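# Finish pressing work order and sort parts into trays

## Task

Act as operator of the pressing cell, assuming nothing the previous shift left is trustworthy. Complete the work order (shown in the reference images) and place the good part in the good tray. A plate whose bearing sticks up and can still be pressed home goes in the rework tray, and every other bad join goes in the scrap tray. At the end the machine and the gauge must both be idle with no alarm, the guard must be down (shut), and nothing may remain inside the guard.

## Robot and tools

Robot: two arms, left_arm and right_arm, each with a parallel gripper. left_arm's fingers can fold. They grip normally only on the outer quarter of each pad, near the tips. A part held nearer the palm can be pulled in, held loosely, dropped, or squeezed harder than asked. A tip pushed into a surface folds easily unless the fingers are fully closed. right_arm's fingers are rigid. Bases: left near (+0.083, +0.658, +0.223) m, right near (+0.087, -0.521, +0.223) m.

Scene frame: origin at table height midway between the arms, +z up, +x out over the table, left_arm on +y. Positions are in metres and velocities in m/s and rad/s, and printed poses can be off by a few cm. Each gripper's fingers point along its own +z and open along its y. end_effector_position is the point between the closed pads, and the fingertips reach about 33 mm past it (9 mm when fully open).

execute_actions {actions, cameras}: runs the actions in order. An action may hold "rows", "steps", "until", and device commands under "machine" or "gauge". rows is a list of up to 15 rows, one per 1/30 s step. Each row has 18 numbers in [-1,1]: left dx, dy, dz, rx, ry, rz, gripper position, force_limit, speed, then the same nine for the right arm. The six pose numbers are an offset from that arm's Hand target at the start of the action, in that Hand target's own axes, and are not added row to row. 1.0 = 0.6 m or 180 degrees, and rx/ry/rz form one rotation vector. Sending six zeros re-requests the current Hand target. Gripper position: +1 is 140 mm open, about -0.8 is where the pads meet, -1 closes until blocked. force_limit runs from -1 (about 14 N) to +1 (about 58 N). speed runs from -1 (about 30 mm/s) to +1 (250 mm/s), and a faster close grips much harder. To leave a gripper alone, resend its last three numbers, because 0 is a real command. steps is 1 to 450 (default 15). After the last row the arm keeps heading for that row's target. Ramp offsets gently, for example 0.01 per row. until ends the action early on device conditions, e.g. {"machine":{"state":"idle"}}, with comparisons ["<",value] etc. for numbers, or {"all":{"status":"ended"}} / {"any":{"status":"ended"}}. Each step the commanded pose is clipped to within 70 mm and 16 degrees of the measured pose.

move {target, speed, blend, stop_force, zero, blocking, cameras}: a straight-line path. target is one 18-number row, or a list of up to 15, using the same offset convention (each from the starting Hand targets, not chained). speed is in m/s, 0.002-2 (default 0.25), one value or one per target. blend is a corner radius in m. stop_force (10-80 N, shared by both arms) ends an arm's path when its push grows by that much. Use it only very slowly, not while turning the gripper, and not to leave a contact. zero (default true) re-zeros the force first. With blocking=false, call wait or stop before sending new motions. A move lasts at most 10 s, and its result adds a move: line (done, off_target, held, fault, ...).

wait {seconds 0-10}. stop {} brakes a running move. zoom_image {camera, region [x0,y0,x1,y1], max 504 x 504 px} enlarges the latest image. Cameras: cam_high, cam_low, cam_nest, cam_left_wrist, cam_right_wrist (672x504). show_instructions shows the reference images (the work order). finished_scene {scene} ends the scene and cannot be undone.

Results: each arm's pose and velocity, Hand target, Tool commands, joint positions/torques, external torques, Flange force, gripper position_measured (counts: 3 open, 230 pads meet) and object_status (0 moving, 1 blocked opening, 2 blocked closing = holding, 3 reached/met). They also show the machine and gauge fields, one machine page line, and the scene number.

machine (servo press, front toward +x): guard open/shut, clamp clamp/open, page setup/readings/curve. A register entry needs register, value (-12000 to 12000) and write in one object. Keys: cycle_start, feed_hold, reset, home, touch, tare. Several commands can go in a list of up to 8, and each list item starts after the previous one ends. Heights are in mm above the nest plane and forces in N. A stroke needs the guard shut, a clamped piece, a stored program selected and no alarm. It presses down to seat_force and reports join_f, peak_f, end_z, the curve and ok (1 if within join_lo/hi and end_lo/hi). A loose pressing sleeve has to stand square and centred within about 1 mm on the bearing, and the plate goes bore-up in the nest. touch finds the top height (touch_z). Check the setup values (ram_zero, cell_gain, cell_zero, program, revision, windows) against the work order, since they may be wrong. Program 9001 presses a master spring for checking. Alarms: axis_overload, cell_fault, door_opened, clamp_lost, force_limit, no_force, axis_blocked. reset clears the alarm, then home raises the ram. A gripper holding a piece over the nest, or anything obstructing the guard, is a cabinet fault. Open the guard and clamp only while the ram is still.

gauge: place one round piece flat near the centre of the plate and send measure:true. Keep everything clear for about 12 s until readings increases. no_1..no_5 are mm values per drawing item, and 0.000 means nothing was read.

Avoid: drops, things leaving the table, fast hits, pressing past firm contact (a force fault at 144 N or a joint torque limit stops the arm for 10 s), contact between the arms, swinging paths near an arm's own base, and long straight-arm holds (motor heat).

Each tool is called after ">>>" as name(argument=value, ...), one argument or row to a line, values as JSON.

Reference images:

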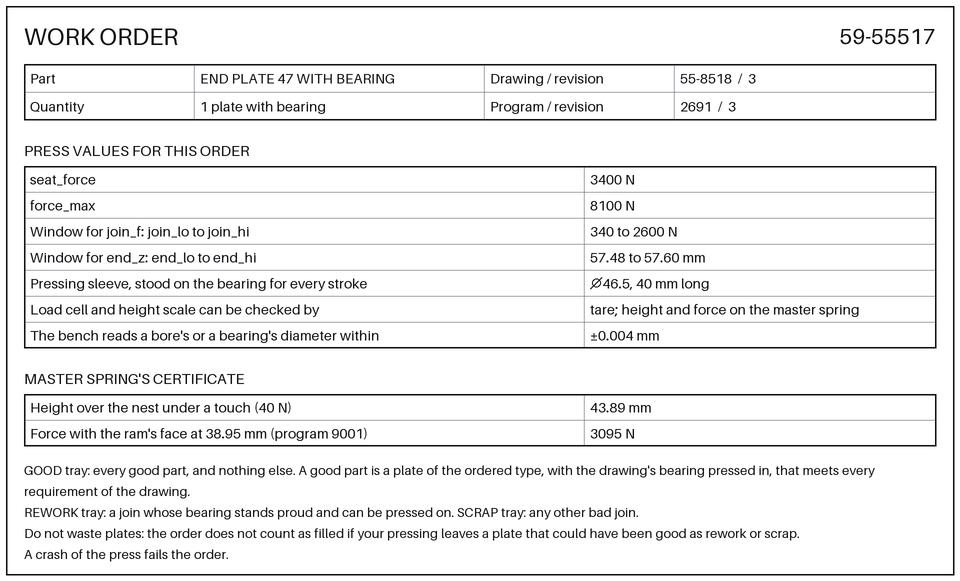

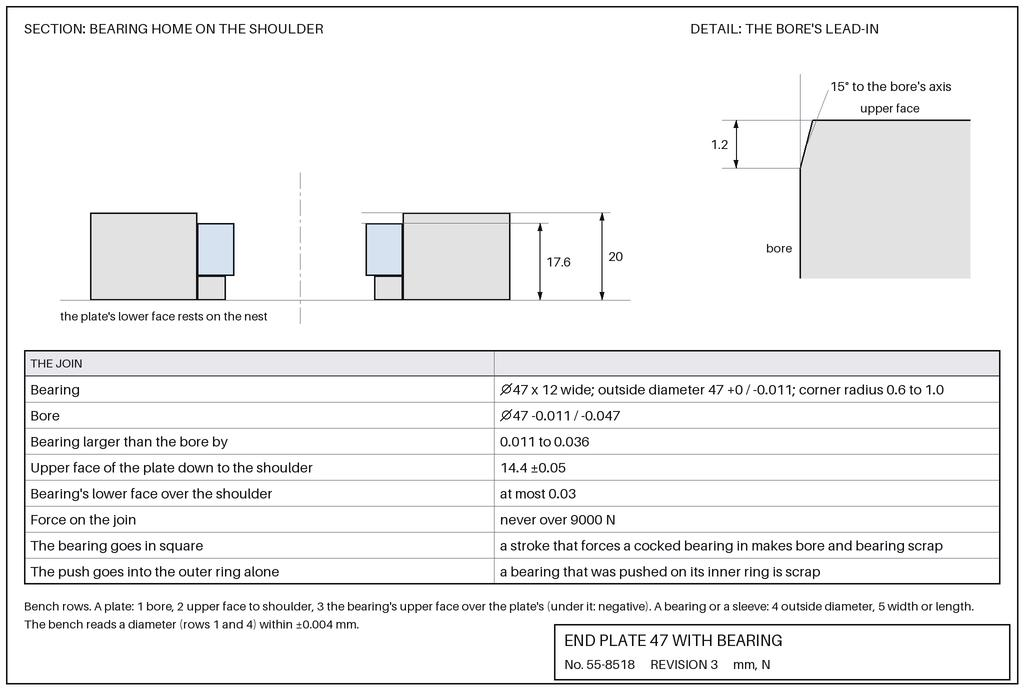

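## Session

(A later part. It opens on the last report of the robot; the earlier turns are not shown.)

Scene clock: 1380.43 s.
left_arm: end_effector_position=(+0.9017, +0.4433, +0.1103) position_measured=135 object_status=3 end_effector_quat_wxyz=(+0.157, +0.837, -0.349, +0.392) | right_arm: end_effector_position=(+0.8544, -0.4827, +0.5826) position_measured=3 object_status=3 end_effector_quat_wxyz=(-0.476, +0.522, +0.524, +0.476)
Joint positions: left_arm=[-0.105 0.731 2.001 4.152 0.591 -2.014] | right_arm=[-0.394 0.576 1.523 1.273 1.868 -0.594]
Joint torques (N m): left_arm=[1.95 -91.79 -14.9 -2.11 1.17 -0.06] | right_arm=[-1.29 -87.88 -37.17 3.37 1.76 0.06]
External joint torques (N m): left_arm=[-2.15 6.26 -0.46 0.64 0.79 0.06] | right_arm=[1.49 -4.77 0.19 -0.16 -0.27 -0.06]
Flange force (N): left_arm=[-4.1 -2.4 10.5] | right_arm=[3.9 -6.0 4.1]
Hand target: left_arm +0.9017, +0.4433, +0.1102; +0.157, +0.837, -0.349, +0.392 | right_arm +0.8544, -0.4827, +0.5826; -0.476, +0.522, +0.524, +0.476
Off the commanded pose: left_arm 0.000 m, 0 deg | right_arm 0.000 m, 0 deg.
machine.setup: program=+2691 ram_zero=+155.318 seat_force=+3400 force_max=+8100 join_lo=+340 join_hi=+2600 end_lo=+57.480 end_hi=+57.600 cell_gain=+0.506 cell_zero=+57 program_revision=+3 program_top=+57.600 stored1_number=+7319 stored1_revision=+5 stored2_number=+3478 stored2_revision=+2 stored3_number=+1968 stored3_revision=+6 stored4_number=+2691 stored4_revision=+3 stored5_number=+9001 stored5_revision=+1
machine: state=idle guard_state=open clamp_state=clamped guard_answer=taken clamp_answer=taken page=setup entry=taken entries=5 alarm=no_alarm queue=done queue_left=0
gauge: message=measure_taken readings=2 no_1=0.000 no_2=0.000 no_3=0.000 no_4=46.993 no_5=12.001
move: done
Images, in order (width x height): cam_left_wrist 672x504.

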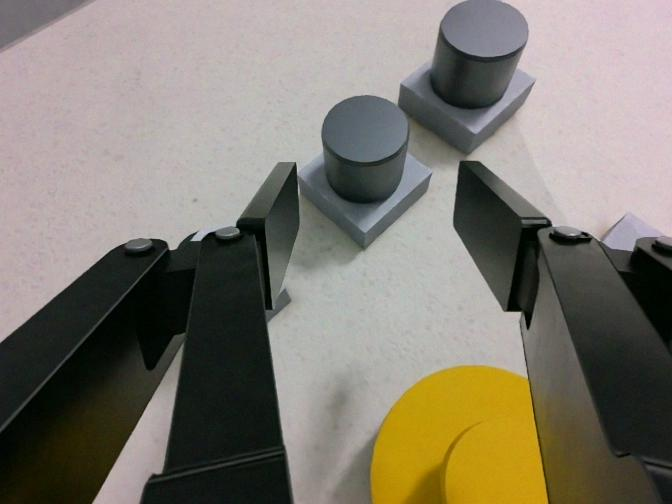

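>>> move(
  target=[
    [0.004,-0.0058,0.1365,0,0,0,-0.05,0,-0.8,0,0,0,0,0,0,1,1,1],
    [0.004,-0.0058,0.1365,0,0,0,-1,0,-0.9,0,0,0,0,0,0,1,1,1],
  ],
  speed=0.08,
)

>>> wait(
  seconds=0.6,
  cameras=["cam_left_wrist","cam_right_wrist"],
)

Scene clock: 1394.53 s.
left_arm: end_effector_position=(+0.9500, +0.4007, +0.0594) position_measured=162 object_status=0 end_effector_quat_wxyz=(+0.157, +0.837, -0.349, +0.392) | right_arm: end_effector_position=(+0.8544, -0.4827, +0.5826) position_measured=3 object_status=3 end_effector_quat_wxyz=(-0.476, +0.522, +0.524, +0.476)
Joint positions: left_arm=[-0.158 0.848 1.882 4.087 0.573 -1.995] | right_arm=[-0.394 0.576 1.523 1.273 1.868 -0.594]
Joint torques (N m): left_arm=[0.75 -90.5 -14.72 -2.13 -1.05 0.24] | right_arm=[-1.29 -87.76 -37.16 3.38 1.75 0.04]
External joint torques (N m): left_arm=[-0.96 -4.4 -0.99 0.59 3.04 -0.24] | right_arm=[0.8 -3.81 0.52 -0.18 -0.27 -0.04]
Flange force (N): left_arm=[2.9 0.0 -5.3] | right_arm=[2.8 -5.8 3.2]
Hand target: left_arm +0.9500, +0.4007, +0.0594; +0.157, +0.837, -0.349, +0.392 | right_arm +0.8544, -0.4827, +0.5826; -0.476, +0.522, +0.524, +0.476
Off the commanded pose: left_arm 0.000 m, 0 deg | right_arm 0.000 m, 0 deg.
machine.setup: program=+2691 ram_zero=+155.318 seat_force=+3400 force_max=+8100 join_lo=+340 join_hi=+2600 end_lo=+57.480 end_hi=+57.600 cell_gain=+0.506 cell_zero=+57 program_revision=+3 program_top=+57.600 stored1_number=+7319 stored1_revision=+5 stored2_number=+3478 stored2_revision=+2 stored3_number=+1968 stored3_revision=+6 stored4_number=+2691 stored4_revision=+3 stored5_number=+9001 stored5_revision=+1
machine: state=idle guard_state=open clamp_state=clamped guard_answer=taken clamp_answer=taken page=setup entry=taken entries=5 alarm=no_alarm queue=done queue_left=0
gauge: message=measure_taken readings=2 no_1=0.000 no_2=0.000 no_3=0.000 no_4=46.993 no_5=12.001
move: done

Scene clock: 1395.13 s.
left_arm: end_effector_position=(+0.9500, +0.4007, +0.0594) position_measured=162 object_status=2 end_effector_quat_wxyz=(+0.157, +0.837, -0.349, +0.392) | right_arm: end_effector_position=(+0.8544, -0.4827, +0.5826) position_measured=3 object_status=3 end_effector_quat_wxyz=(-0.476, +0.522, +0.524, +0.476)
Joint positions: left_arm=[-0.158 0.848 1.882 4.087 0.573 -1.995] | right_arm=[-0.394 0.576 1.523 1.273 1.868 -0.594]
Joint torques (N m): left_arm=[0.69 -90.82 -14.65 -2.11 -1.03 0.23] | right_arm=[-1.28 -87.77 -37.12 3.39 1.73 0.03]
External joint torques (N m): left_arm=[-0.28 -4.32 -1.17 0.57 3.01 -0.24] | right_arm=[1.37 -4.41 0.37 -0.21 -0.25 -0.03]
Flange force (N): left_arm=[2.6 -1.0 -5.4] | right_arm=[3.5 -6.0 3.9]
Hand target: left_arm +0.9500, +0.4007, +0.0594; +0.157, +0.837, -0.349, +0.392 | right_arm +0.8544, -0.4827, +0.5826; -0.476, +0.522, +0.524, +0.476
Tool commands: left_gripper/position=-1.0 left_gripper/force_limit=+0.0 left_gripper/speed=-0.9 right_gripper/position=+1.0 right_gripper/force_limit=+1.0 right_gripper/speed=+1.0
Off the commanded pose: left_arm 0.000 m, 0 deg | right_arm 0.000 m, 0 deg.
machine.setup: program=+2691 ram_zero=+155.318 seat_force=+3400 force_max=+8100 join_lo=+340 join_hi=+2600 end_lo=+57.480 end_hi=+57.600 cell_gain=+0.506 cell_zero=+57 program_revision=+3 program_top=+57.600 stored1_number=+7319 stored1_revision=+5 stored2_number=+3478 stored2_revision=+2 stored3_number=+1968 stored3_revision=+6 stored4_number=+2691 stored4_revision=+3 stored5_number=+9001 stored5_revision=+1
machine: state=idle guard_state=open clamp_state=clamped guard_answer=taken clamp_answer=taken page=setup entry=taken entries=5 alarm=no_alarm queue=done queue_left=0
gauge: message=measure_taken readings=2 no_1=0.000 no_2=0.000 no_3=0.000 no_4=46.993 no_5=12.001
wait: 0.60 s
Images, in order (width x height): cam_left_wrist 672x504, cam_right_wrist 672x504.

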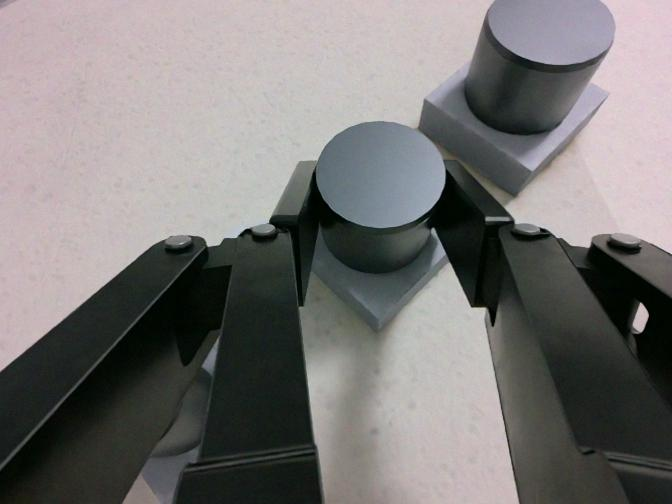

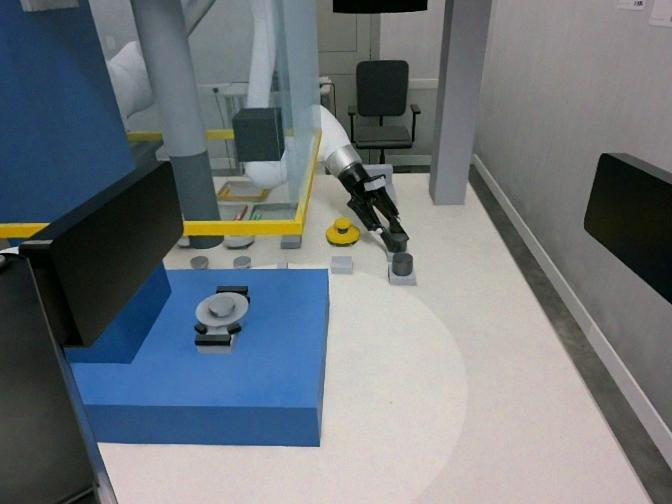

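>>> move(
  target=[
    [0.0718,0,-0.1218,0,0,0,-1,0,-0.9,0,0,0,0,0,0,1,1,1],
    [-0.0018,0.0951,-0.3667,0,0,0,-1,0,-0.9,0,0,0,0,0,0,1,1,1],
    [-0.0213,0.3661,-0.5196,0,0,0,-1,0,-0.9,0,0,0,0,0,0,1,1,1],
    [0.0469,0.5429,-0.4384,-0.1915,0,0.1612,-1,0,-0.9,0,0,0,0,0,0,1,1,1],
  ],
  blend=[0.02,0.03,0.03,0],
  speed=[0.08,0.15,0.15,0.15],
  cameras=["cam_left_wrist"],
)

Scene clock: 1407.37 s.
left_arm: end_effector_position=(+0.5888, +0.2984, +0.2469) position_measured=162 object_status=2 end_effector_quat_wxyz=(+0.294, +0.641, -0.643, +0.299) | right_arm: end_effector_position=(+0.8544, -0.4827, +0.5826) position_measured=3 object_status=3 end_effector_quat_wxyz=(-0.476, +0.522, +0.524, +0.476)
Joint positions: left_arm=[-0.269 0.392 2.231 4.898 0.838 -2.255] | right_arm=[-0.394 0.576 1.523 1.273 1.868 -0.594]
Joint torques (N m): left_arm=[1.43 -66.73 -19.14 -1.88 2.02 -0.01] | right_arm=[-1.34 -87.81 -37.03 3.4 1.74 0.02]
External joint torques (N m): left_arm=[-1.38 8.2 1 1.25 -0.36 0.01] | right_arm=[1.35 -4.61 0.19 -0.19 -0.25 -0.02]
Flange force (N): left_arm=[-8.0 -6.8 10.2] | right_arm=[3.8 -5.9 3.8]
Hand target: left_arm +0.5888, +0.2984, +0.2469; +0.294, +0.641, -0.643, +0.299 | right_arm +0.8544, -0.4827, +0.5826; -0.476, +0.522, +0.524, +0.476
Off the commanded pose: left_arm 0.000 m, 0 deg | right_arm 0.000 m, 0 deg.
machine.setup: program=+2691 ram_zero=+155.318 seat_force=+3400 force_max=+8100 join_lo=+340 join_hi=+2600 end_lo=+57.480 end_hi=+57.600 cell_gain=+0.506 cell_zero=+57 program_revision=+3 program_top=+57.600 stored1_number=+7319 stored1_revision=+5 stored2_number=+3478 stored2_revision=+2 stored3_number=+1968 stored3_revision=+6 stored4_number=+2691 stored4_revision=+3 stored5_number=+9001 stored5_revision=+1
machine: state=idle guard_state=open clamp_state=clamped guard_answer=taken clamp_answer=taken page=setup entry=taken entries=5 alarm=no_alarm queue=done queue_left=0
gauge: message=measure_taken readings=2 no_1=0.000 no_2=0.000 no_3=0.000 no_4=46.993 no_5=12.001
move: done
Images, in order (width x height): cam_left_wrist 672x504.

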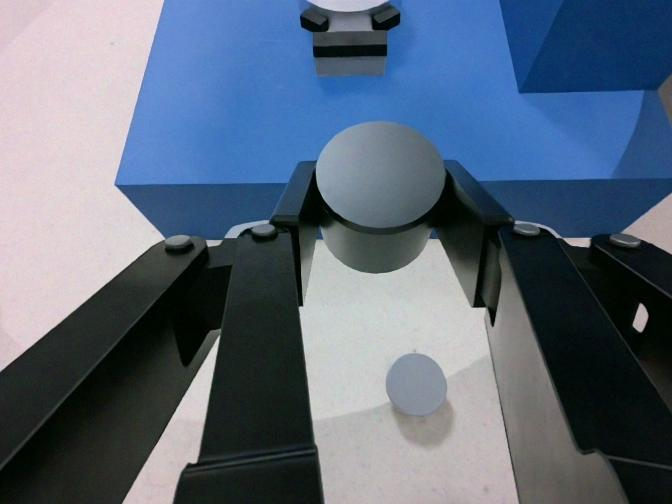

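>>> move(
  target=[
    [-0.0162,-0.0197,0.0972,0,0,0,-1,0,-0.9,0,0,0,0,0,0,1,1,1],
    [0.2285,-0.0197,0.3923,0,0,0,-1,0,-0.9,0,0,0,0,0,0,1,1,1],
  ],
  blend=[0.02,0],
  speed=[0.1,0.1],
  cameras=["cam_left_wrist","cam_nest"],
)

>>> zoom_image(
  camera="cam_nest",
  region=[220, 80, 480, 320],
)

Scene clock: 1423.93 s.
left_arm: end_effector_position=(+0.6009, +0.0303, +0.1985) position_measured=162 object_status=2 end_effector_quat_wxyz=(+0.294, +0.641, -0.643, +0.299) | right_arm: end_effector_position=(+0.8544, -0.4827, +0.5826) position_measured=3 object_status=3 end_effector_quat_wxyz=(-0.476, +0.522, +0.524, +0.476)
Joint positions: left_arm=[-0.676 0.589 2.002 4.589 0.633 -2.311] | right_arm=[-0.394 0.576 1.523 1.273 1.868 -0.594]
Joint torques (N m): left_arm=[1.64 -88.24 -21.57 -2.42 1.83 0.02] | right_arm=[-1.31 -87.88 -37.13 3.41 1.74 0.06]
External joint torques (N m): left_arm=[-1.31 9.11 1.36 1.26 -0.25 -0.02] | right_arm=[1.72 -4.03 0.42 -0.25 -0.27 -0.06]
Flange force (N): left_arm=[-5.3 -5.9 10.9] | right_arm=[3.1 -5.5 4.2]
Hand target: left_arm +0.6009, +0.0303, +0.1985; +0.294, +0.641, -0.643, +0.299 | right_arm +0.8544, -0.4827, +0.5826; -0.476, +0.522, +0.524, +0.476
Off the commanded pose: left_arm 0.000 m, 0 deg | right_arm 0.000 m, 0 deg.
machine.setup: program=+2691 ram_zero=+155.318 seat_force=+3400 force_max=+8100 join_lo=+340 join_hi=+2600 end_lo=+57.480 end_hi=+57.600 cell_gain=+0.506 cell_zero=+57 program_revision=+3 program_top=+57.600 stored1_number=+7319 stored1_revision=+5 stored2_number=+3478 stored2_revision=+2 stored3_number=+1968 stored3_revision=+6 stored4_number=+2691 stored4_revision=+3 stored5_number=+9001 stored5_revision=+1
machine: state=idle guard_state=open clamp_state=clamped guard_answer=taken clamp_answer=taken page=setup entry=taken entries=5 alarm=no_alarm queue=done queue_left=0
gauge: message=measure_taken readings=2 no_1=0.000 no_2=0.000 no_3=0.000 no_4=46.993 no_5=12.001
move: done
Images, in order (width x height): cam_nest 672x504, cam_left_wrist 672x504.

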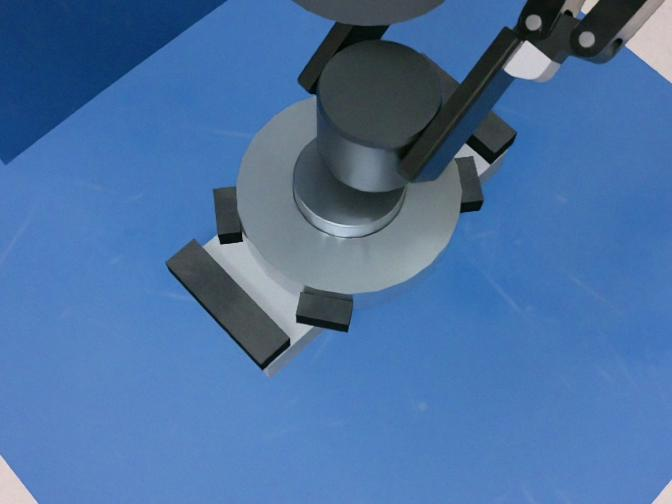

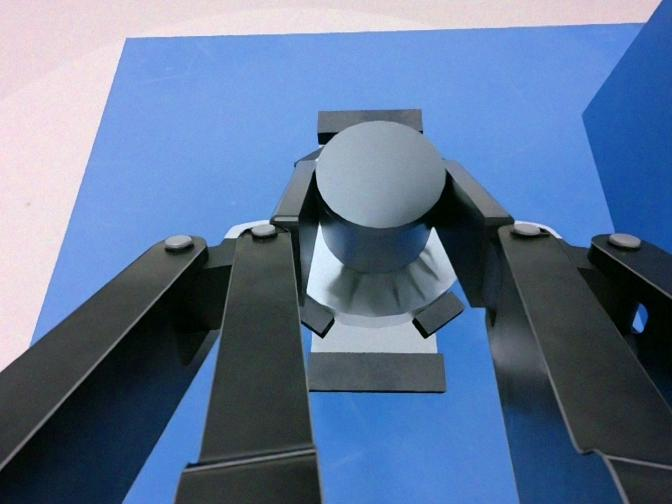

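Scaled by 1.938 from the camera's 672x504 image, which has a finer 960x720 frame.

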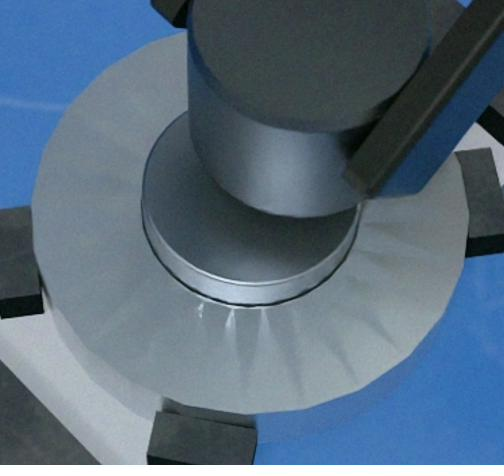

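>>> move(
  target=[0.0067,0,0.0222,0,0,0,-1,0,-0.9,0,0,0,0,0,0,1,1,1],
  speed=0.04,
  cameras=["cam_left_wrist","cam_nest"],
)

>>> zoom_image(
  camera="cam_nest",
  region=[220, 80, 480, 320],
)

>>> zoom_image(
  camera="cam_left_wrist",
  region=[280, 110, 480, 330],
)

Scene clock: 1430.17 s.
left_arm: end_effector_position=(+0.6009, +0.0176, +0.1929) position_measured=162 object_status=2 end_effector_quat_wxyz=(+0.294, +0.641, -0.643, +0.299) | right_arm: end_effector_position=(+0.8544, -0.4827, +0.5826) position_measured=3 object_status=3 end_effector_quat_wxyz=(-0.476, +0.522, +0.524, +0.476)
Joint positions: left_arm=[-0.691 0.605 1.988 4.573 0.626 -2.308] | right_arm=[-0.394 0.576 1.523 1.273 1.868 -0.594]
Joint torques (N m): left_arm=[1.75 -89.91 -21.62 -2.37 1.83 -0.01] | right_arm=[-1.27 -87.57 -37.19 3.36 1.72 0.01]
External joint torques (N m): left_arm=[-1.89 9.88 1.34 1.17 -0.23 0.01] | right_arm=[1.66 -5.14 0.22 -0.16 -0.23 -0.01]
Flange force (N): left_arm=[-5.6 -5.5 12.6] | right_arm=[4.3 -6.5 4.4]
Hand target: left_arm +0.6009, +0.0176, +0.1929; +0.294, +0.641, -0.643, +0.299 | right_arm +0.8544, -0.4827, +0.5826; -0.476, +0.522, +0.524, +0.476
Off the commanded pose: left_arm 0.000 m, 0 deg | right_arm 0.000 m, 0 deg.
machine.setup: program=+2691 ram_zero=+155.318 seat_force=+3400 force_max=+8100 join_lo=+340 join_hi=+2600 end_lo=+57.480 end_hi=+57.600 cell_gain=+0.506 cell_zero=+57 program_revision=+3 program_top=+57.600 stored1_number=+7319 stored1_revision=+5 stored2_number=+3478 stored2_revision=+2 stored3_number=+1968 stored3_revision=+6 stored4_number=+2691 stored4_revision=+3 stored5_number=+9001 stored5_revision=+1
machine: state=idle guard_state=open clamp_state=clamped guard_answer=taken clamp_answer=taken page=setup entry=taken entries=5 alarm=no_alarm queue=done queue_left=0
gauge: message=measure_taken readings=2 no_1=0.000 no_2=0.000 no_3=0.000 no_4=46.993 no_5=12.001
move: done
Images, in order (width x height): cam_nest 672x504, cam_left_wrist 672x504.

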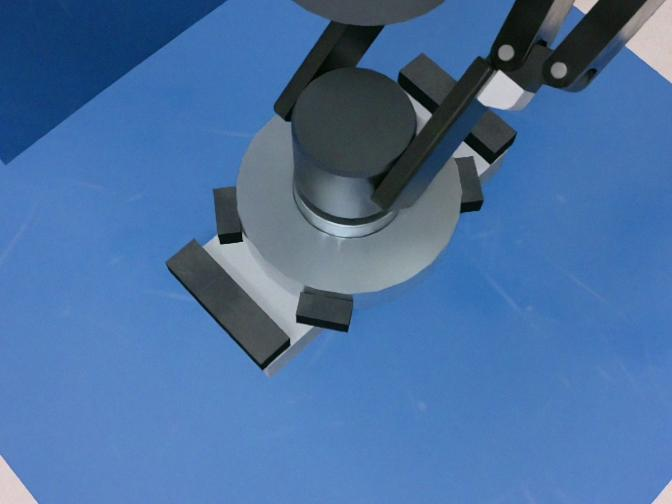

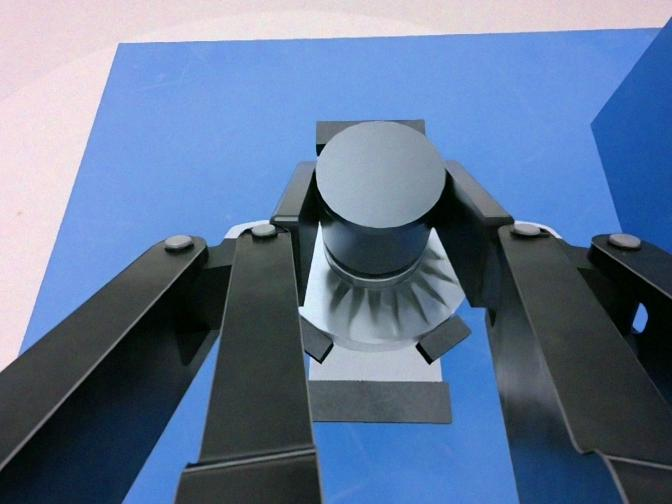

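Scaled by 1.938 from the camera's 672x504 image, which has a finer 960x720 frame.

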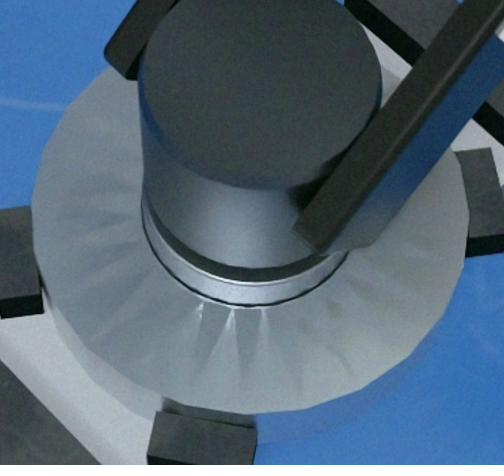

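Scaled by 2.291 from the camera's 672x504 image, which has a finer 960x720 frame.

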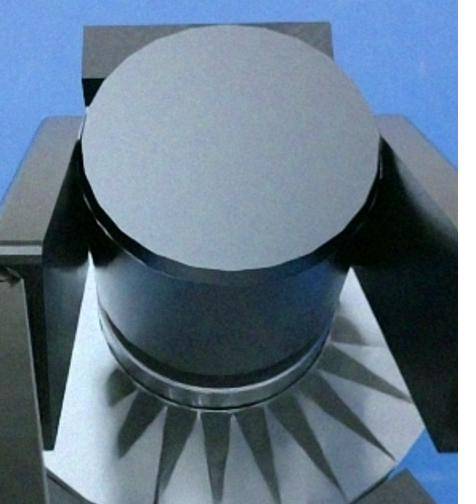

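>>> zoom_image(
  camera="cam_nest",
  region=[280, 150, 420, 250],
)

>>> zoom_image(
  camera="cam_left_wrist",
  region=[310, 220, 440, 310],
)

Scaled by 3.600 from the camera's 672x504 image, which has a finer 960x720 frame.

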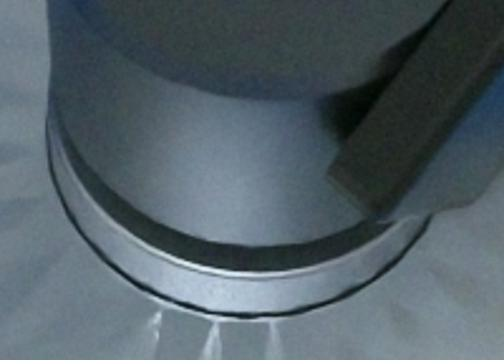

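Scaled by 3.877 from the camera's 672x504 image, which has a finer 960x720 frame.

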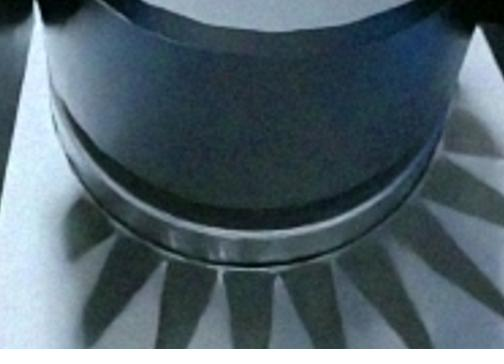

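>>> move(
  target=[-0.006,0,0.0045,0,0,0,-1,0,-0.9,0,0,0,0,0,0,1,1,1],
  speed=0.01,
  stop_force=10,
  cameras=["cam_left_wrist","cam_nest"],
)

>>> zoom_image(
  camera="cam_nest",
  region=[280, 150, 420, 250],
)

>>> zoom_image(
  camera="cam_left_wrist",
  region=[310, 220, 440, 310],
)

Scene clock: 1445.63 s.
left_arm: end_effector_position=(+0.6010, +0.0179, +0.1884) position_measured=162 object_status=2 end_effector_quat_wxyz=(+0.294, +0.641, -0.643, +0.299) | right_arm: end_effector_position=(+0.8544, -0.4827, +0.5826) position_measured=3 object_status=3 end_effector_quat_wxyz=(-0.476, +0.522, +0.524, +0.476)
Joint positions: left_arm=[-0.691 0.612 1.988 4.564 0.627 -2.295] | right_arm=[-0.394 0.576 1.523 1.273 1.868 -0.594]
Joint torques (N m): left_arm=[1.58 -90.6 -21.29 -2.48 1.86 0] | right_arm=[-1.33 -87.78 -37.09 3.4 1.73 0.04]
External joint torques (N m): left_arm=[-1.79 10.08 1.33 1.27 -0.23 -0.01] | right_arm=[1.12 -3.8 0.56 -0.21 -0.25 -0.04]
Flange force (N): left_arm=[-5.7 -6.0 12.6] | right_arm=[2.8 -5.8 3.5]
Hand target: left_arm +0.6010, +0.0179, +0.1884; +0.294, +0.641, -0.643, +0.299 | right_arm +0.8544, -0.4827, +0.5826; -0.476, +0.522, +0.524, +0.476
Off the commanded pose: left_arm 0.000 m, 0 deg | right_arm 0.000 m, 0 deg.
machine.setup: program=+2691 ram_zero=+155.318 seat_force=+3400 force_max=+8100 join_lo=+340 join_hi=+2600 end_lo=+57.480 end_hi=+57.600 cell_gain=+0.506 cell_zero=+57 program_revision=+3 program_top=+57.600 stored1_number=+7319 stored1_revision=+5 stored2_number=+3478 stored2_revision=+2 stored3_number=+1968 stored3_revision=+6 stored4_number=+2691 stored4_revision=+3 stored5_number=+9001 stored5_revision=+1
machine: state=idle guard_state=open clamp_state=clamped guard_answer=taken clamp_answer=taken page=setup entry=taken entries=5 alarm=no_alarm queue=done queue_left=0
gauge: message=measure_taken readings=2 no_1=0.000 no_2=0.000 no_3=0.000 no_4=46.993 no_5=12.001
move: done
Images, in order (width x height): cam_nest 672x504, cam_left_wrist 672x504.

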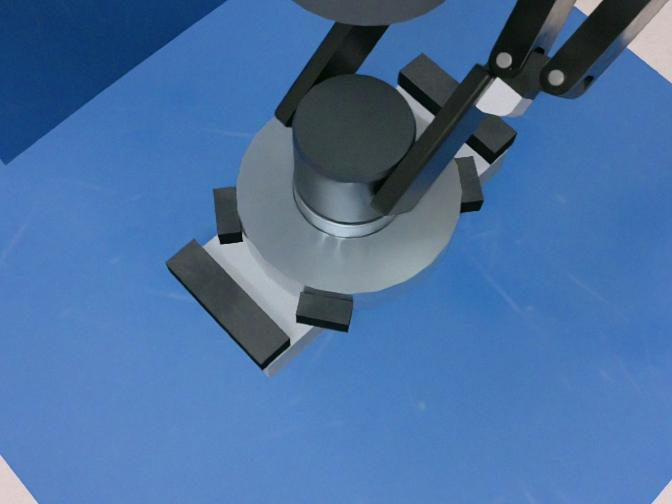

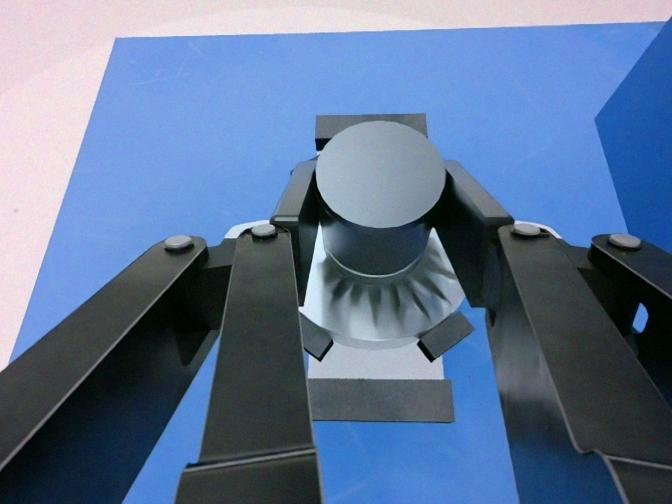

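Scaled by 3.600 from the camera's 672x504 image, which has a finer 960x720 frame.

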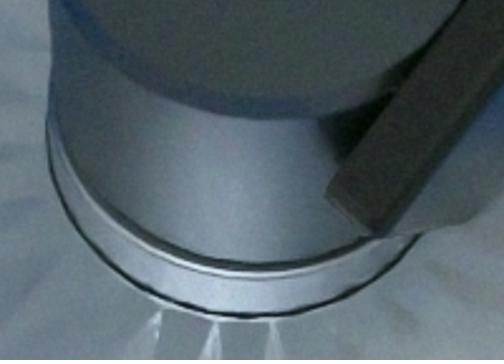

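Scaled by 3.877 from the camera's 672x504 image, which has a finer 960x720 frame.

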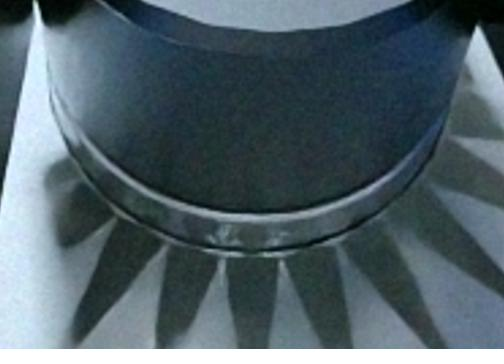

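>>> move(
  target=[-0.0064,0,0.0054,0,0,0,-1,0,-0.9,0,0,0,0,0,0,1,1,1],
  speed=0.005,
  stop_force=10,
  cameras=["cam_left_wrist","cam_nest"],
)

>>> zoom_image(
  camera="cam_nest",
  region=[280, 150, 420, 250],
)

>>> zoom_image(
  camera="cam_left_wrist",
  region=[310, 220, 440, 310],
)

Scene clock: 1451.10 s.
left_arm: end_effector_position=(+0.6010, +0.0178, +0.1875) position_measured=162 object_status=2 end_effector_quat_wxyz=(+0.294, +0.641, -0.643, +0.299) | right_arm: end_effector_position=(+0.8544, -0.4827, +0.5826) position_measured=3 object_status=3 end_effector_quat_wxyz=(-0.476, +0.522, +0.524, +0.476)
Joint positions: left_arm=[-0.691 0.613 1.988 4.561 0.627 -2.293] | right_arm=[-0.394 0.576 1.523 1.273 1.868 -0.594]
Joint torques (N m): left_arm=[0.85 -82.02 -17.52 -1.44 0.06 0.03] | right_arm=[-1.24 -87.65 -37.07 3.41 1.74 0.06]
External joint torques (N m): left_arm=[-0.5 1.77 -2.27 0.26 1.53 -0.03] | right_arm=[1.21 -3.69 0.59 -0.24 -0.27 -0.06]
Flange force (N): left_arm=[0.4 -5.7 3.9] | right_arm=[2.6 -5.7 3.6]
Hand target: left_arm +0.6010, +0.0178, +0.1875; +0.294, +0.641, -0.643, +0.299 (not the last commanded pose) | right_arm +0.8544, -0.4827, +0.5826; -0.476, +0.522, +0.524, +0.476
Off the commanded pose: left_arm 0.004 m, 0 deg | right_arm 0.000 m, 0 deg.
machine.setup: program=+2691 ram_zero=+155.318 seat_force=+3400 force_max=+8100 join_lo=+340 join_hi=+2600 end_lo=+57.480 end_hi=+57.600 cell_gain=+0.506 cell_zero=+57 program_revision=+3 program_top=+57.600 stored1_number=+7319 stored1_revision=+5 stored2_number=+3478 stored2_revision=+2 stored3_number=+1968 stored3_revision=+6 stored4_number=+2691 stored4_revision=+3 stored5_number=+9001 stored5_revision=+1
machine: state=idle guard_state=open clamp_state=clamped guard_answer=taken clamp_answer=taken page=setup entry=taken entries=5 alarm=no_alarm queue=done queue_left=0
gauge: message=measure_taken readings=2 no_1=0.000 no_2=0.000 no_3=0.000 no_4=46.993 no_5=12.001
move: contact (left_arm)
Images, in order (width x height): cam_nest 672x504, cam_left_wrist 672x504.

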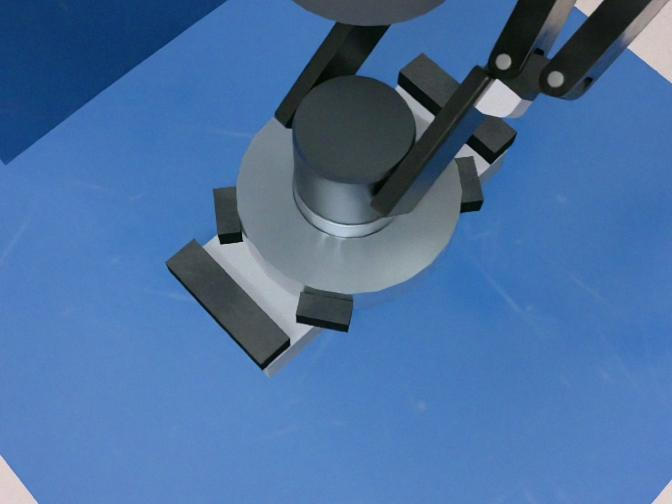

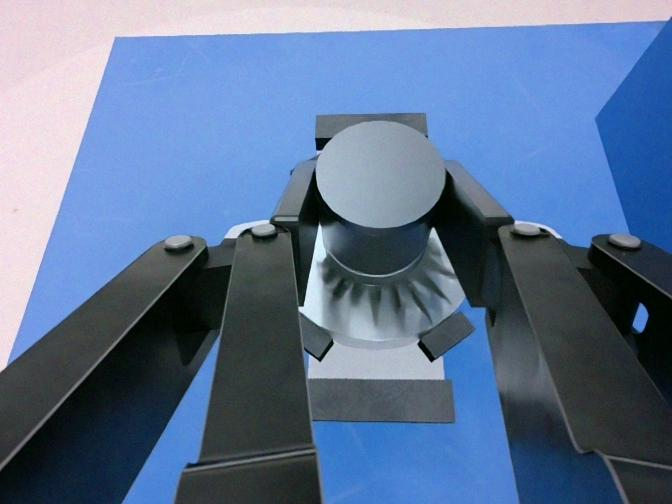

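Scaled by 3.600 from the camera's 672x504 image, which has a finer 960x720 frame.

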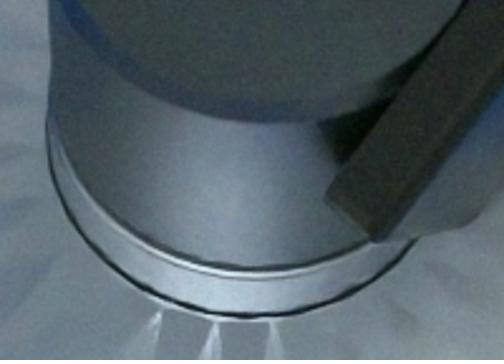

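Scaled by 3.877 from the camera's 672x504 image, which has a finer 960x720 frame.

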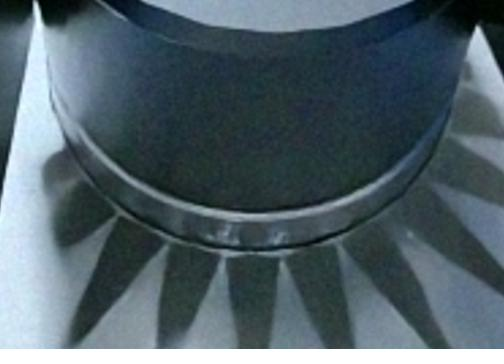

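>>> execute_actions(
  actions=[
    {"rows":[[0,0,0,0,0,0,-0.05,0,-1,0,0,0,0,0,0,1,1,1]],"steps":40},
  ],
  cameras=["cam_left_wrist","cam_nest"],
)

>>> zoom_image(
  camera="cam_nest",
  region=[280, 150, 420, 250],
)

>>> zoom_image(
  camera="cam_left_wrist",
  region=[310, 220, 440, 310],
)

Scene clock: 1456.07 s.
left_arm: end_effector_position=(+0.6010, +0.0178, +0.1875) position_measured=135 object_status=3 end_effector_quat_wxyz=(+0.294, +0.641, -0.643, +0.299) | right_arm: end_effector_position=(+0.8544, -0.4827, +0.5826) position_measured=3 object_status=3 end_effector_quat_wxyz=(-0.476, +0.522, +0.524, +0.476)
Joint positions: left_arm=[-0.691 0.613 1.988 4.561 0.627 -2.293] | right_arm=[-0.394 0.576 1.523 1.273 1.868 -0.594]
Joint torques (N m): left_arm=[1.74 -86.18 -18.95 -1.85 0.85 -0.01] | right_arm=[-1.4 -87.8 -37.14 3.42 1.72 0.05]
External joint torques (N m): left_arm=[-1.46 5.44 -0.91 0.66 0.76 0.01] | right_arm=[1.06 -4.29 0.3 -0.19 -0.24 -0.05]
Flange force (N): left_arm=[-2.0 -5.7 8.4] | right_arm=[3.4 -5.9 3.4]
Hand target: left_arm +0.6010, +0.0178, +0.1875; +0.294, +0.641, -0.643, +0.299 | right_arm +0.8544, -0.4827, +0.5826; -0.476, +0.522, +0.524, +0.476
Off the commanded pose: left_arm 0.000 m, 0 deg | right_arm 0.000 m, 0 deg.
machine.setup: program=+2691 ram_zero=+155.318 seat_force=+3400 force_max=+8100 join_lo=+340 join_hi=+2600 end_lo=+57.480 end_hi=+57.600 cell_gain=+0.506 cell_zero=+57 program_revision=+3 program_top=+57.600 stored1_number=+7319 stored1_revision=+5 stored2_number=+3478 stored2_revision=+2 stored3_number=+1968 stored3_revision=+6 stored4_number=+2691 stored4_revision=+3 stored5_number=+9001 stored5_revision=+1
machine: state=idle guard_state=open clamp_state=clamped guard_answer=taken clamp_answer=taken page=setup entry=taken entries=5 alarm=no_alarm queue=done queue_left=0
gauge: message=measure_taken readings=2 no_1=0.000 no_2=0.000 no_3=0.000 no_4=46.993 no_5=12.001
Images, in order (width x height): cam_nest 672x504, cam_left_wrist 672x504.

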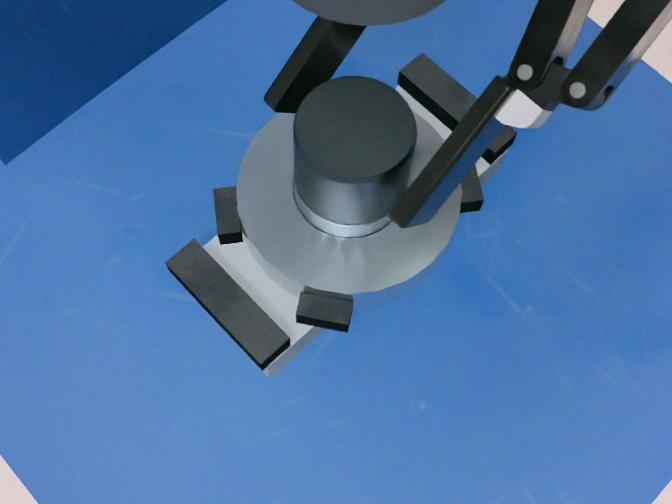

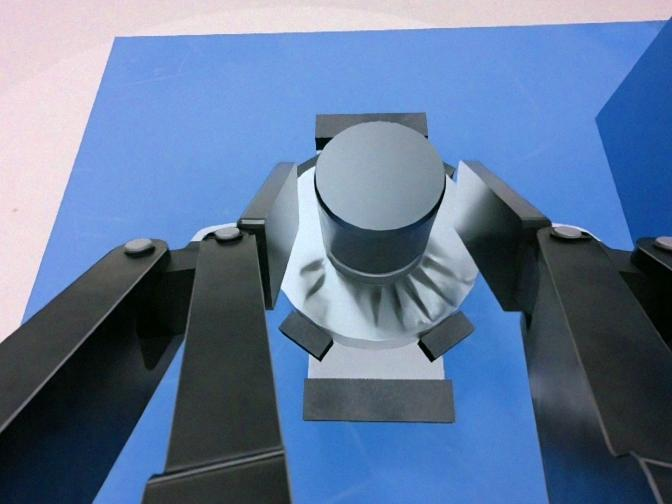

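Scaled by 3.600 from the camera's 672x504 image, which has a finer 960x720 frame.

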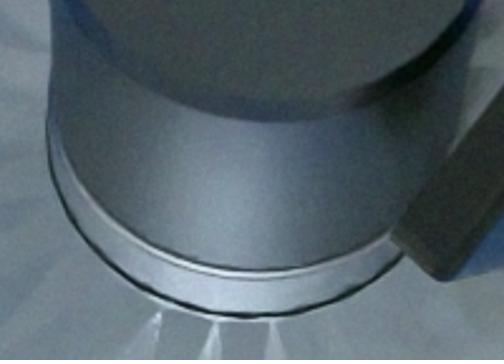

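Scaled by 3.877 from the camera's 672x504 image, which has a finer 960x720 frame.

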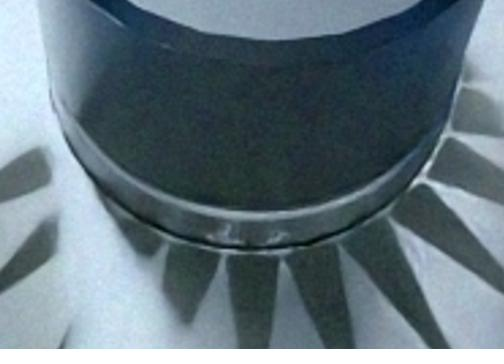

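>>> move(
  target=[
    [-0.0643,0,-0.0766,0,0,0,-0.05,0,-1,0,0,0,0,0,0,1,1,1],
    [-0.268,0,-0.319,0,0,0,-0.05,0,-1,0,0,0,0,0,0,1,1,1],
    [-0.2867,-0.0317,-0.5036,0,0,0,-0.05,0,-1,0,0,0,0,0,0,1,1,1],
  ],
  blend=[0.02,0.03,0],
  speed=[0.04,0.15,0.2],
  cameras=["cam_left_wrist","cam_nest"],
)

>>> zoom_image(
  camera="cam_nest",
  region=[220, 60, 480, 310],
)

Scene clock: 1465.03 s.
left_arm: end_effector_position=(+0.6196, +0.3593, +0.2528) position_measured=135 object_status=3 end_effector_quat_wxyz=(+0.294, +0.641, -0.643, +0.299) | right_arm: end_effector_position=(+0.8544, -0.4827, +0.5826) position_measured=3 object_status=3 end_effector_quat_wxyz=(-0.476, +0.522, +0.524, +0.476)
Joint positions: left_arm=[-0.143 0.404 2.189 5.019 0.908 -2.273] | right_arm=[-0.394 0.576 1.523 1.273 1.868 -0.594]
Joint torques (N m): left_arm=[1.65 -65.89 -18.29 -1.08 0.87 0.04] | right_arm=[-1.44 -87.83 -37.18 3.39 1.72 0.08]
External joint torques (N m): left_arm=[-1.81 5.13 -0.92 0.65 0.78 -0.04] | right_arm=[0.87 -3.64 0.58 -0.19 -0.25 -0.08]
Flange force (N): left_arm=[-3.7 -7.4 6.3] | right_arm=[2.6 -5.8 3.2]
Hand target: left_arm +0.6197, +0.3593, +0.2528; +0.294, +0.641, -0.643, +0.299 | right_arm +0.8544, -0.4827, +0.5826; -0.476, +0.522, +0.524, +0.476
Off the commanded pose: left_arm 0.000 m, 0 deg | right_arm 0.000 m, 0 deg.
machine.setup: program=+2691 ram_zero=+155.318 seat_force=+3400 force_max=+8100 join_lo=+340 join_hi=+2600 end_lo=+57.480 end_hi=+57.600 cell_gain=+0.506 cell_zero=+57 program_revision=+3 program_top=+57.600 stored1_number=+7319 stored1_revision=+5 stored2_number=+3478 stored2_revision=+2 stored3_number=+1968 stored3_revision=+6 stored4_number=+2691 stored4_revision=+3 stored5_number=+9001 stored5_revision=+1
machine: state=idle guard_state=open clamp_state=clamped guard_answer=taken clamp_answer=taken page=setup entry=taken entries=5 alarm=no_alarm queue=done queue_left=0
gauge: message=measure_taken readings=2 no_1=0.000 no_2=0.000 no_3=0.000 no_4=46.993 no_5=12.001
move: done
Images, in order (width x height): cam_nest 672x504, cam_left_wrist 672x504.

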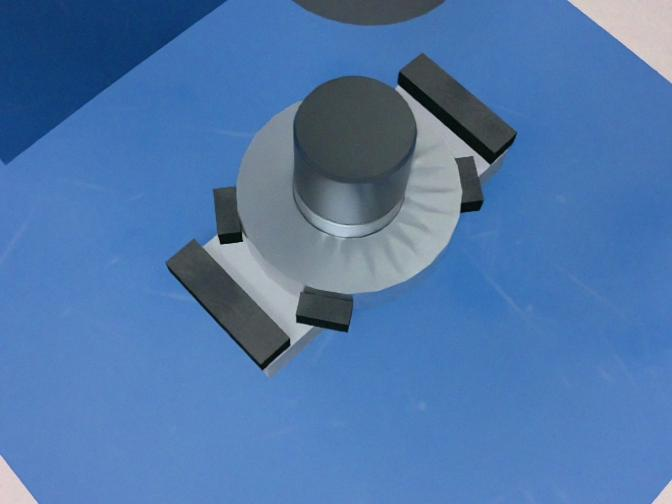

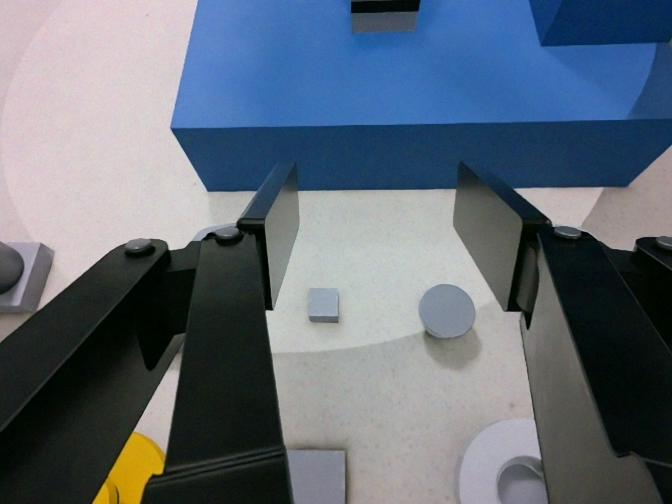

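Scaled by 1.938 from the camera's 672x504 image, which has a finer 960x720 frame.

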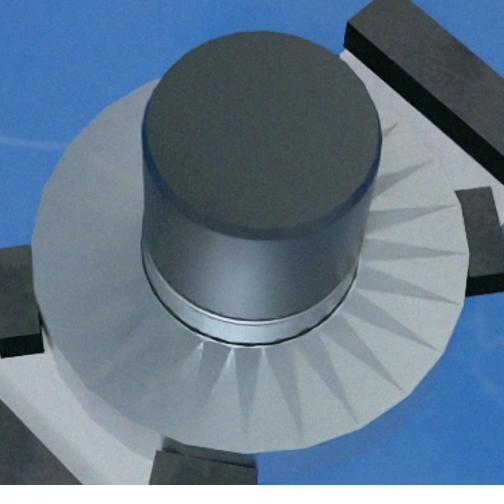

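>>> execute_actions(
  actions=[
    {"machine":[{"page":"readings"},{"guard":"shut"},{"touch":true}],"steps":450,"until":{"machine":{"queue":["!=","running"]}}},
  ],
  cameras=["cam_nest"],
)

Scene clock: 1480.43 s.
left_arm: end_effector_position=(+0.6197, +0.3593, +0.2528) position_measured=135 object_status=3 end_effector_quat_wxyz=(+0.294, +0.641, -0.643, +0.299) | right_arm: end_effector_position=(+0.8544, -0.4827, +0.5826) position_measured=3 object_status=3 end_effector_quat_wxyz=(-0.476, +0.522, +0.524, +0.476)
Joint positions: left_arm=[-0.143 0.404 2.189 5.019 0.908 -2.273] | right_arm=[-0.394 0.576 1.523 1.273 1.868 -0.594]
Joint torques (N m): left_arm=[1.82 -65.8 -18.3 -1.09 0.88 -0.05] | right_arm=[-1.21 -87.5 -37.12 3.4 1.75 0.03]
External joint torques (N m): left_arm=[-1.8 5 -0.95 0.66 0.76 0.05] | right_arm=[1.36 -4.6 0.4 -0.21 -0.27 -0.03]
Flange force (N): left_arm=[-3.7 -7.2 6.2] | right_arm=[3.6 -6.3 4.0]
Hand target: left_arm +0.6197, +0.3593, +0.2528; +0.294, +0.641, -0.643, +0.299 | right_arm +0.8544, -0.4827, +0.5826; -0.476, +0.522, +0.524, +0.476
Tool commands: left_gripper/position=-0.05 left_gripper/force_limit=+0.0 left_gripper/speed=-1.0 right_gripper/position=+1.0 right_gripper/force_limit=+1.0 right_gripper/speed=+1.0
Off the commanded pose: left_arm 0.000 m, 0 deg | right_arm 0.000 m, 0 deg.
machine.readings: force=+0 touch_z=+69.775 join_f=+2909 peak_f=+3094 end_z=+38.948 ok=+0 pos_z=+164.682 cycles=+1
machine: state=idle guard_state=shut clamp_state=clamped guard_answer=taken clamp_answer=taken page=readings entry=taken entries=6 alarm=no_alarm queue=done queue_left=0
gauge: message=measure_taken readings=2 no_1=0.000 no_2=0.000 no_3=0.000 no_4=46.993 no_5=12.001
Images, in order (width x height): cam_nest 672x504.

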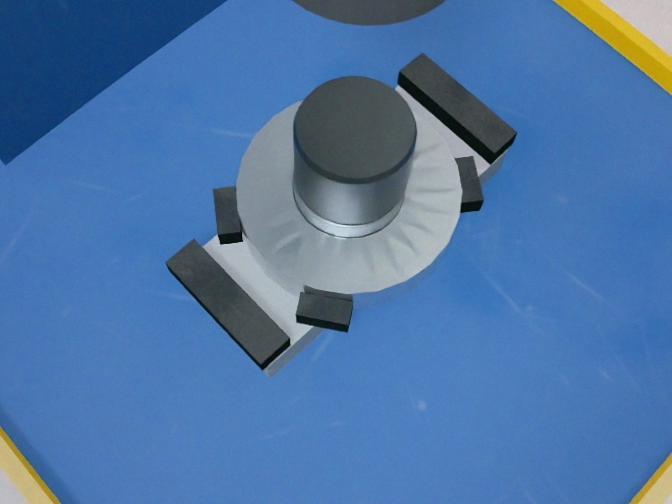

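>>> execute_actions(
  actions=[
    {"machine":{"cycle_start":true},"steps":450,"until":{"machine":{"state":["!=","running"]}}},
  ],
  cameras=["cam_nest"],
)

Scene clock: 1492.60 s.
left_arm: end_effector_position=(+0.6197, +0.3593, +0.2528) position_measured=135 object_status=3 end_effector_quat_wxyz=(+0.294, +0.641, -0.643, +0.299) | right_arm: end_effector_position=(+0.8544, -0.4827, +0.5826) position_measured=3 object_status=3 end_effector_quat_wxyz=(-0.476, +0.522, +0.524, +0.476)
Joint positions: left_arm=[-0.143 0.404 2.189 5.019 0.908 -2.273] | right_arm=[-0.394 0.576 1.523 1.273 1.868 -0.594]
Joint torques (N m): left_arm=[1.88 -65.59 -18.42 -1.02 0.89 -0.01] | right_arm=[-1.04 -87.79 -37.17 3.38 1.73 0.02]
External joint torques (N m): left_arm=[-1.8 4.62 -0.9 0.59 0.75 0.01] | right_arm=[1.05 -4.32 0.46 -0.18 -0.24 -0.02]
Flange force (N): left_arm=[-3.2 -6.7 5.9] | right_arm=[3.3 -6.2 3.6]
Hand target: left_arm +0.6197, +0.3593, +0.2528; +0.294, +0.641, -0.643, +0.299 | right_arm +0.8544, -0.4827, +0.5826; -0.476, +0.522, +0.524, +0.476
Tool commands: left_gripper/position=-0.05 left_gripper/force_limit=+0.0 left_gripper/speed=-1.0 right_gripper/position=+1.0 right_gripper/force_limit=+1.0 right_gripper/speed=+1.0
Off the commanded pose: left_arm 0.000 m, 0 deg | right_arm 0.000 m, 0 deg.
machine.readings: force=+0 touch_z=+69.775 join_f=+904 peak_f=+3725 end_z=+57.534 ok=+1 pos_z=+164.682 cycles=+2
machine: state=done guard_state=shut clamp_state=clamped guard_answer=taken clamp_answer=taken page=readings entry=taken entries=7 alarm=no_alarm queue=done queue_left=0
gauge: message=measure_taken readings=2 no_1=0.000 no_2=0.000 no_3=0.000 no_4=46.993 no_5=12.001
Images, in order (width x height): cam_nest 672x504.

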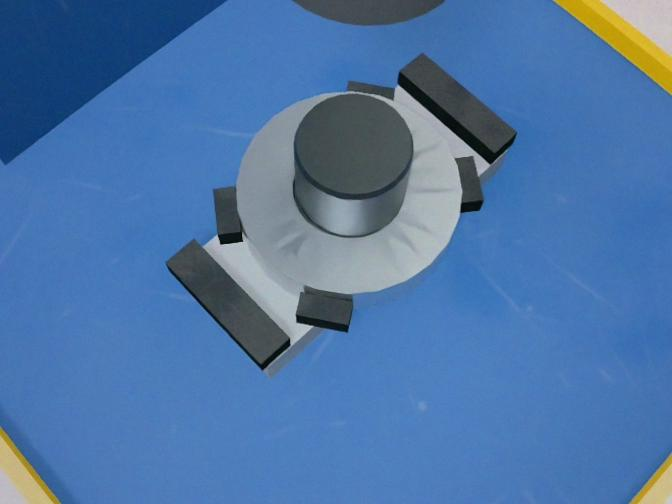

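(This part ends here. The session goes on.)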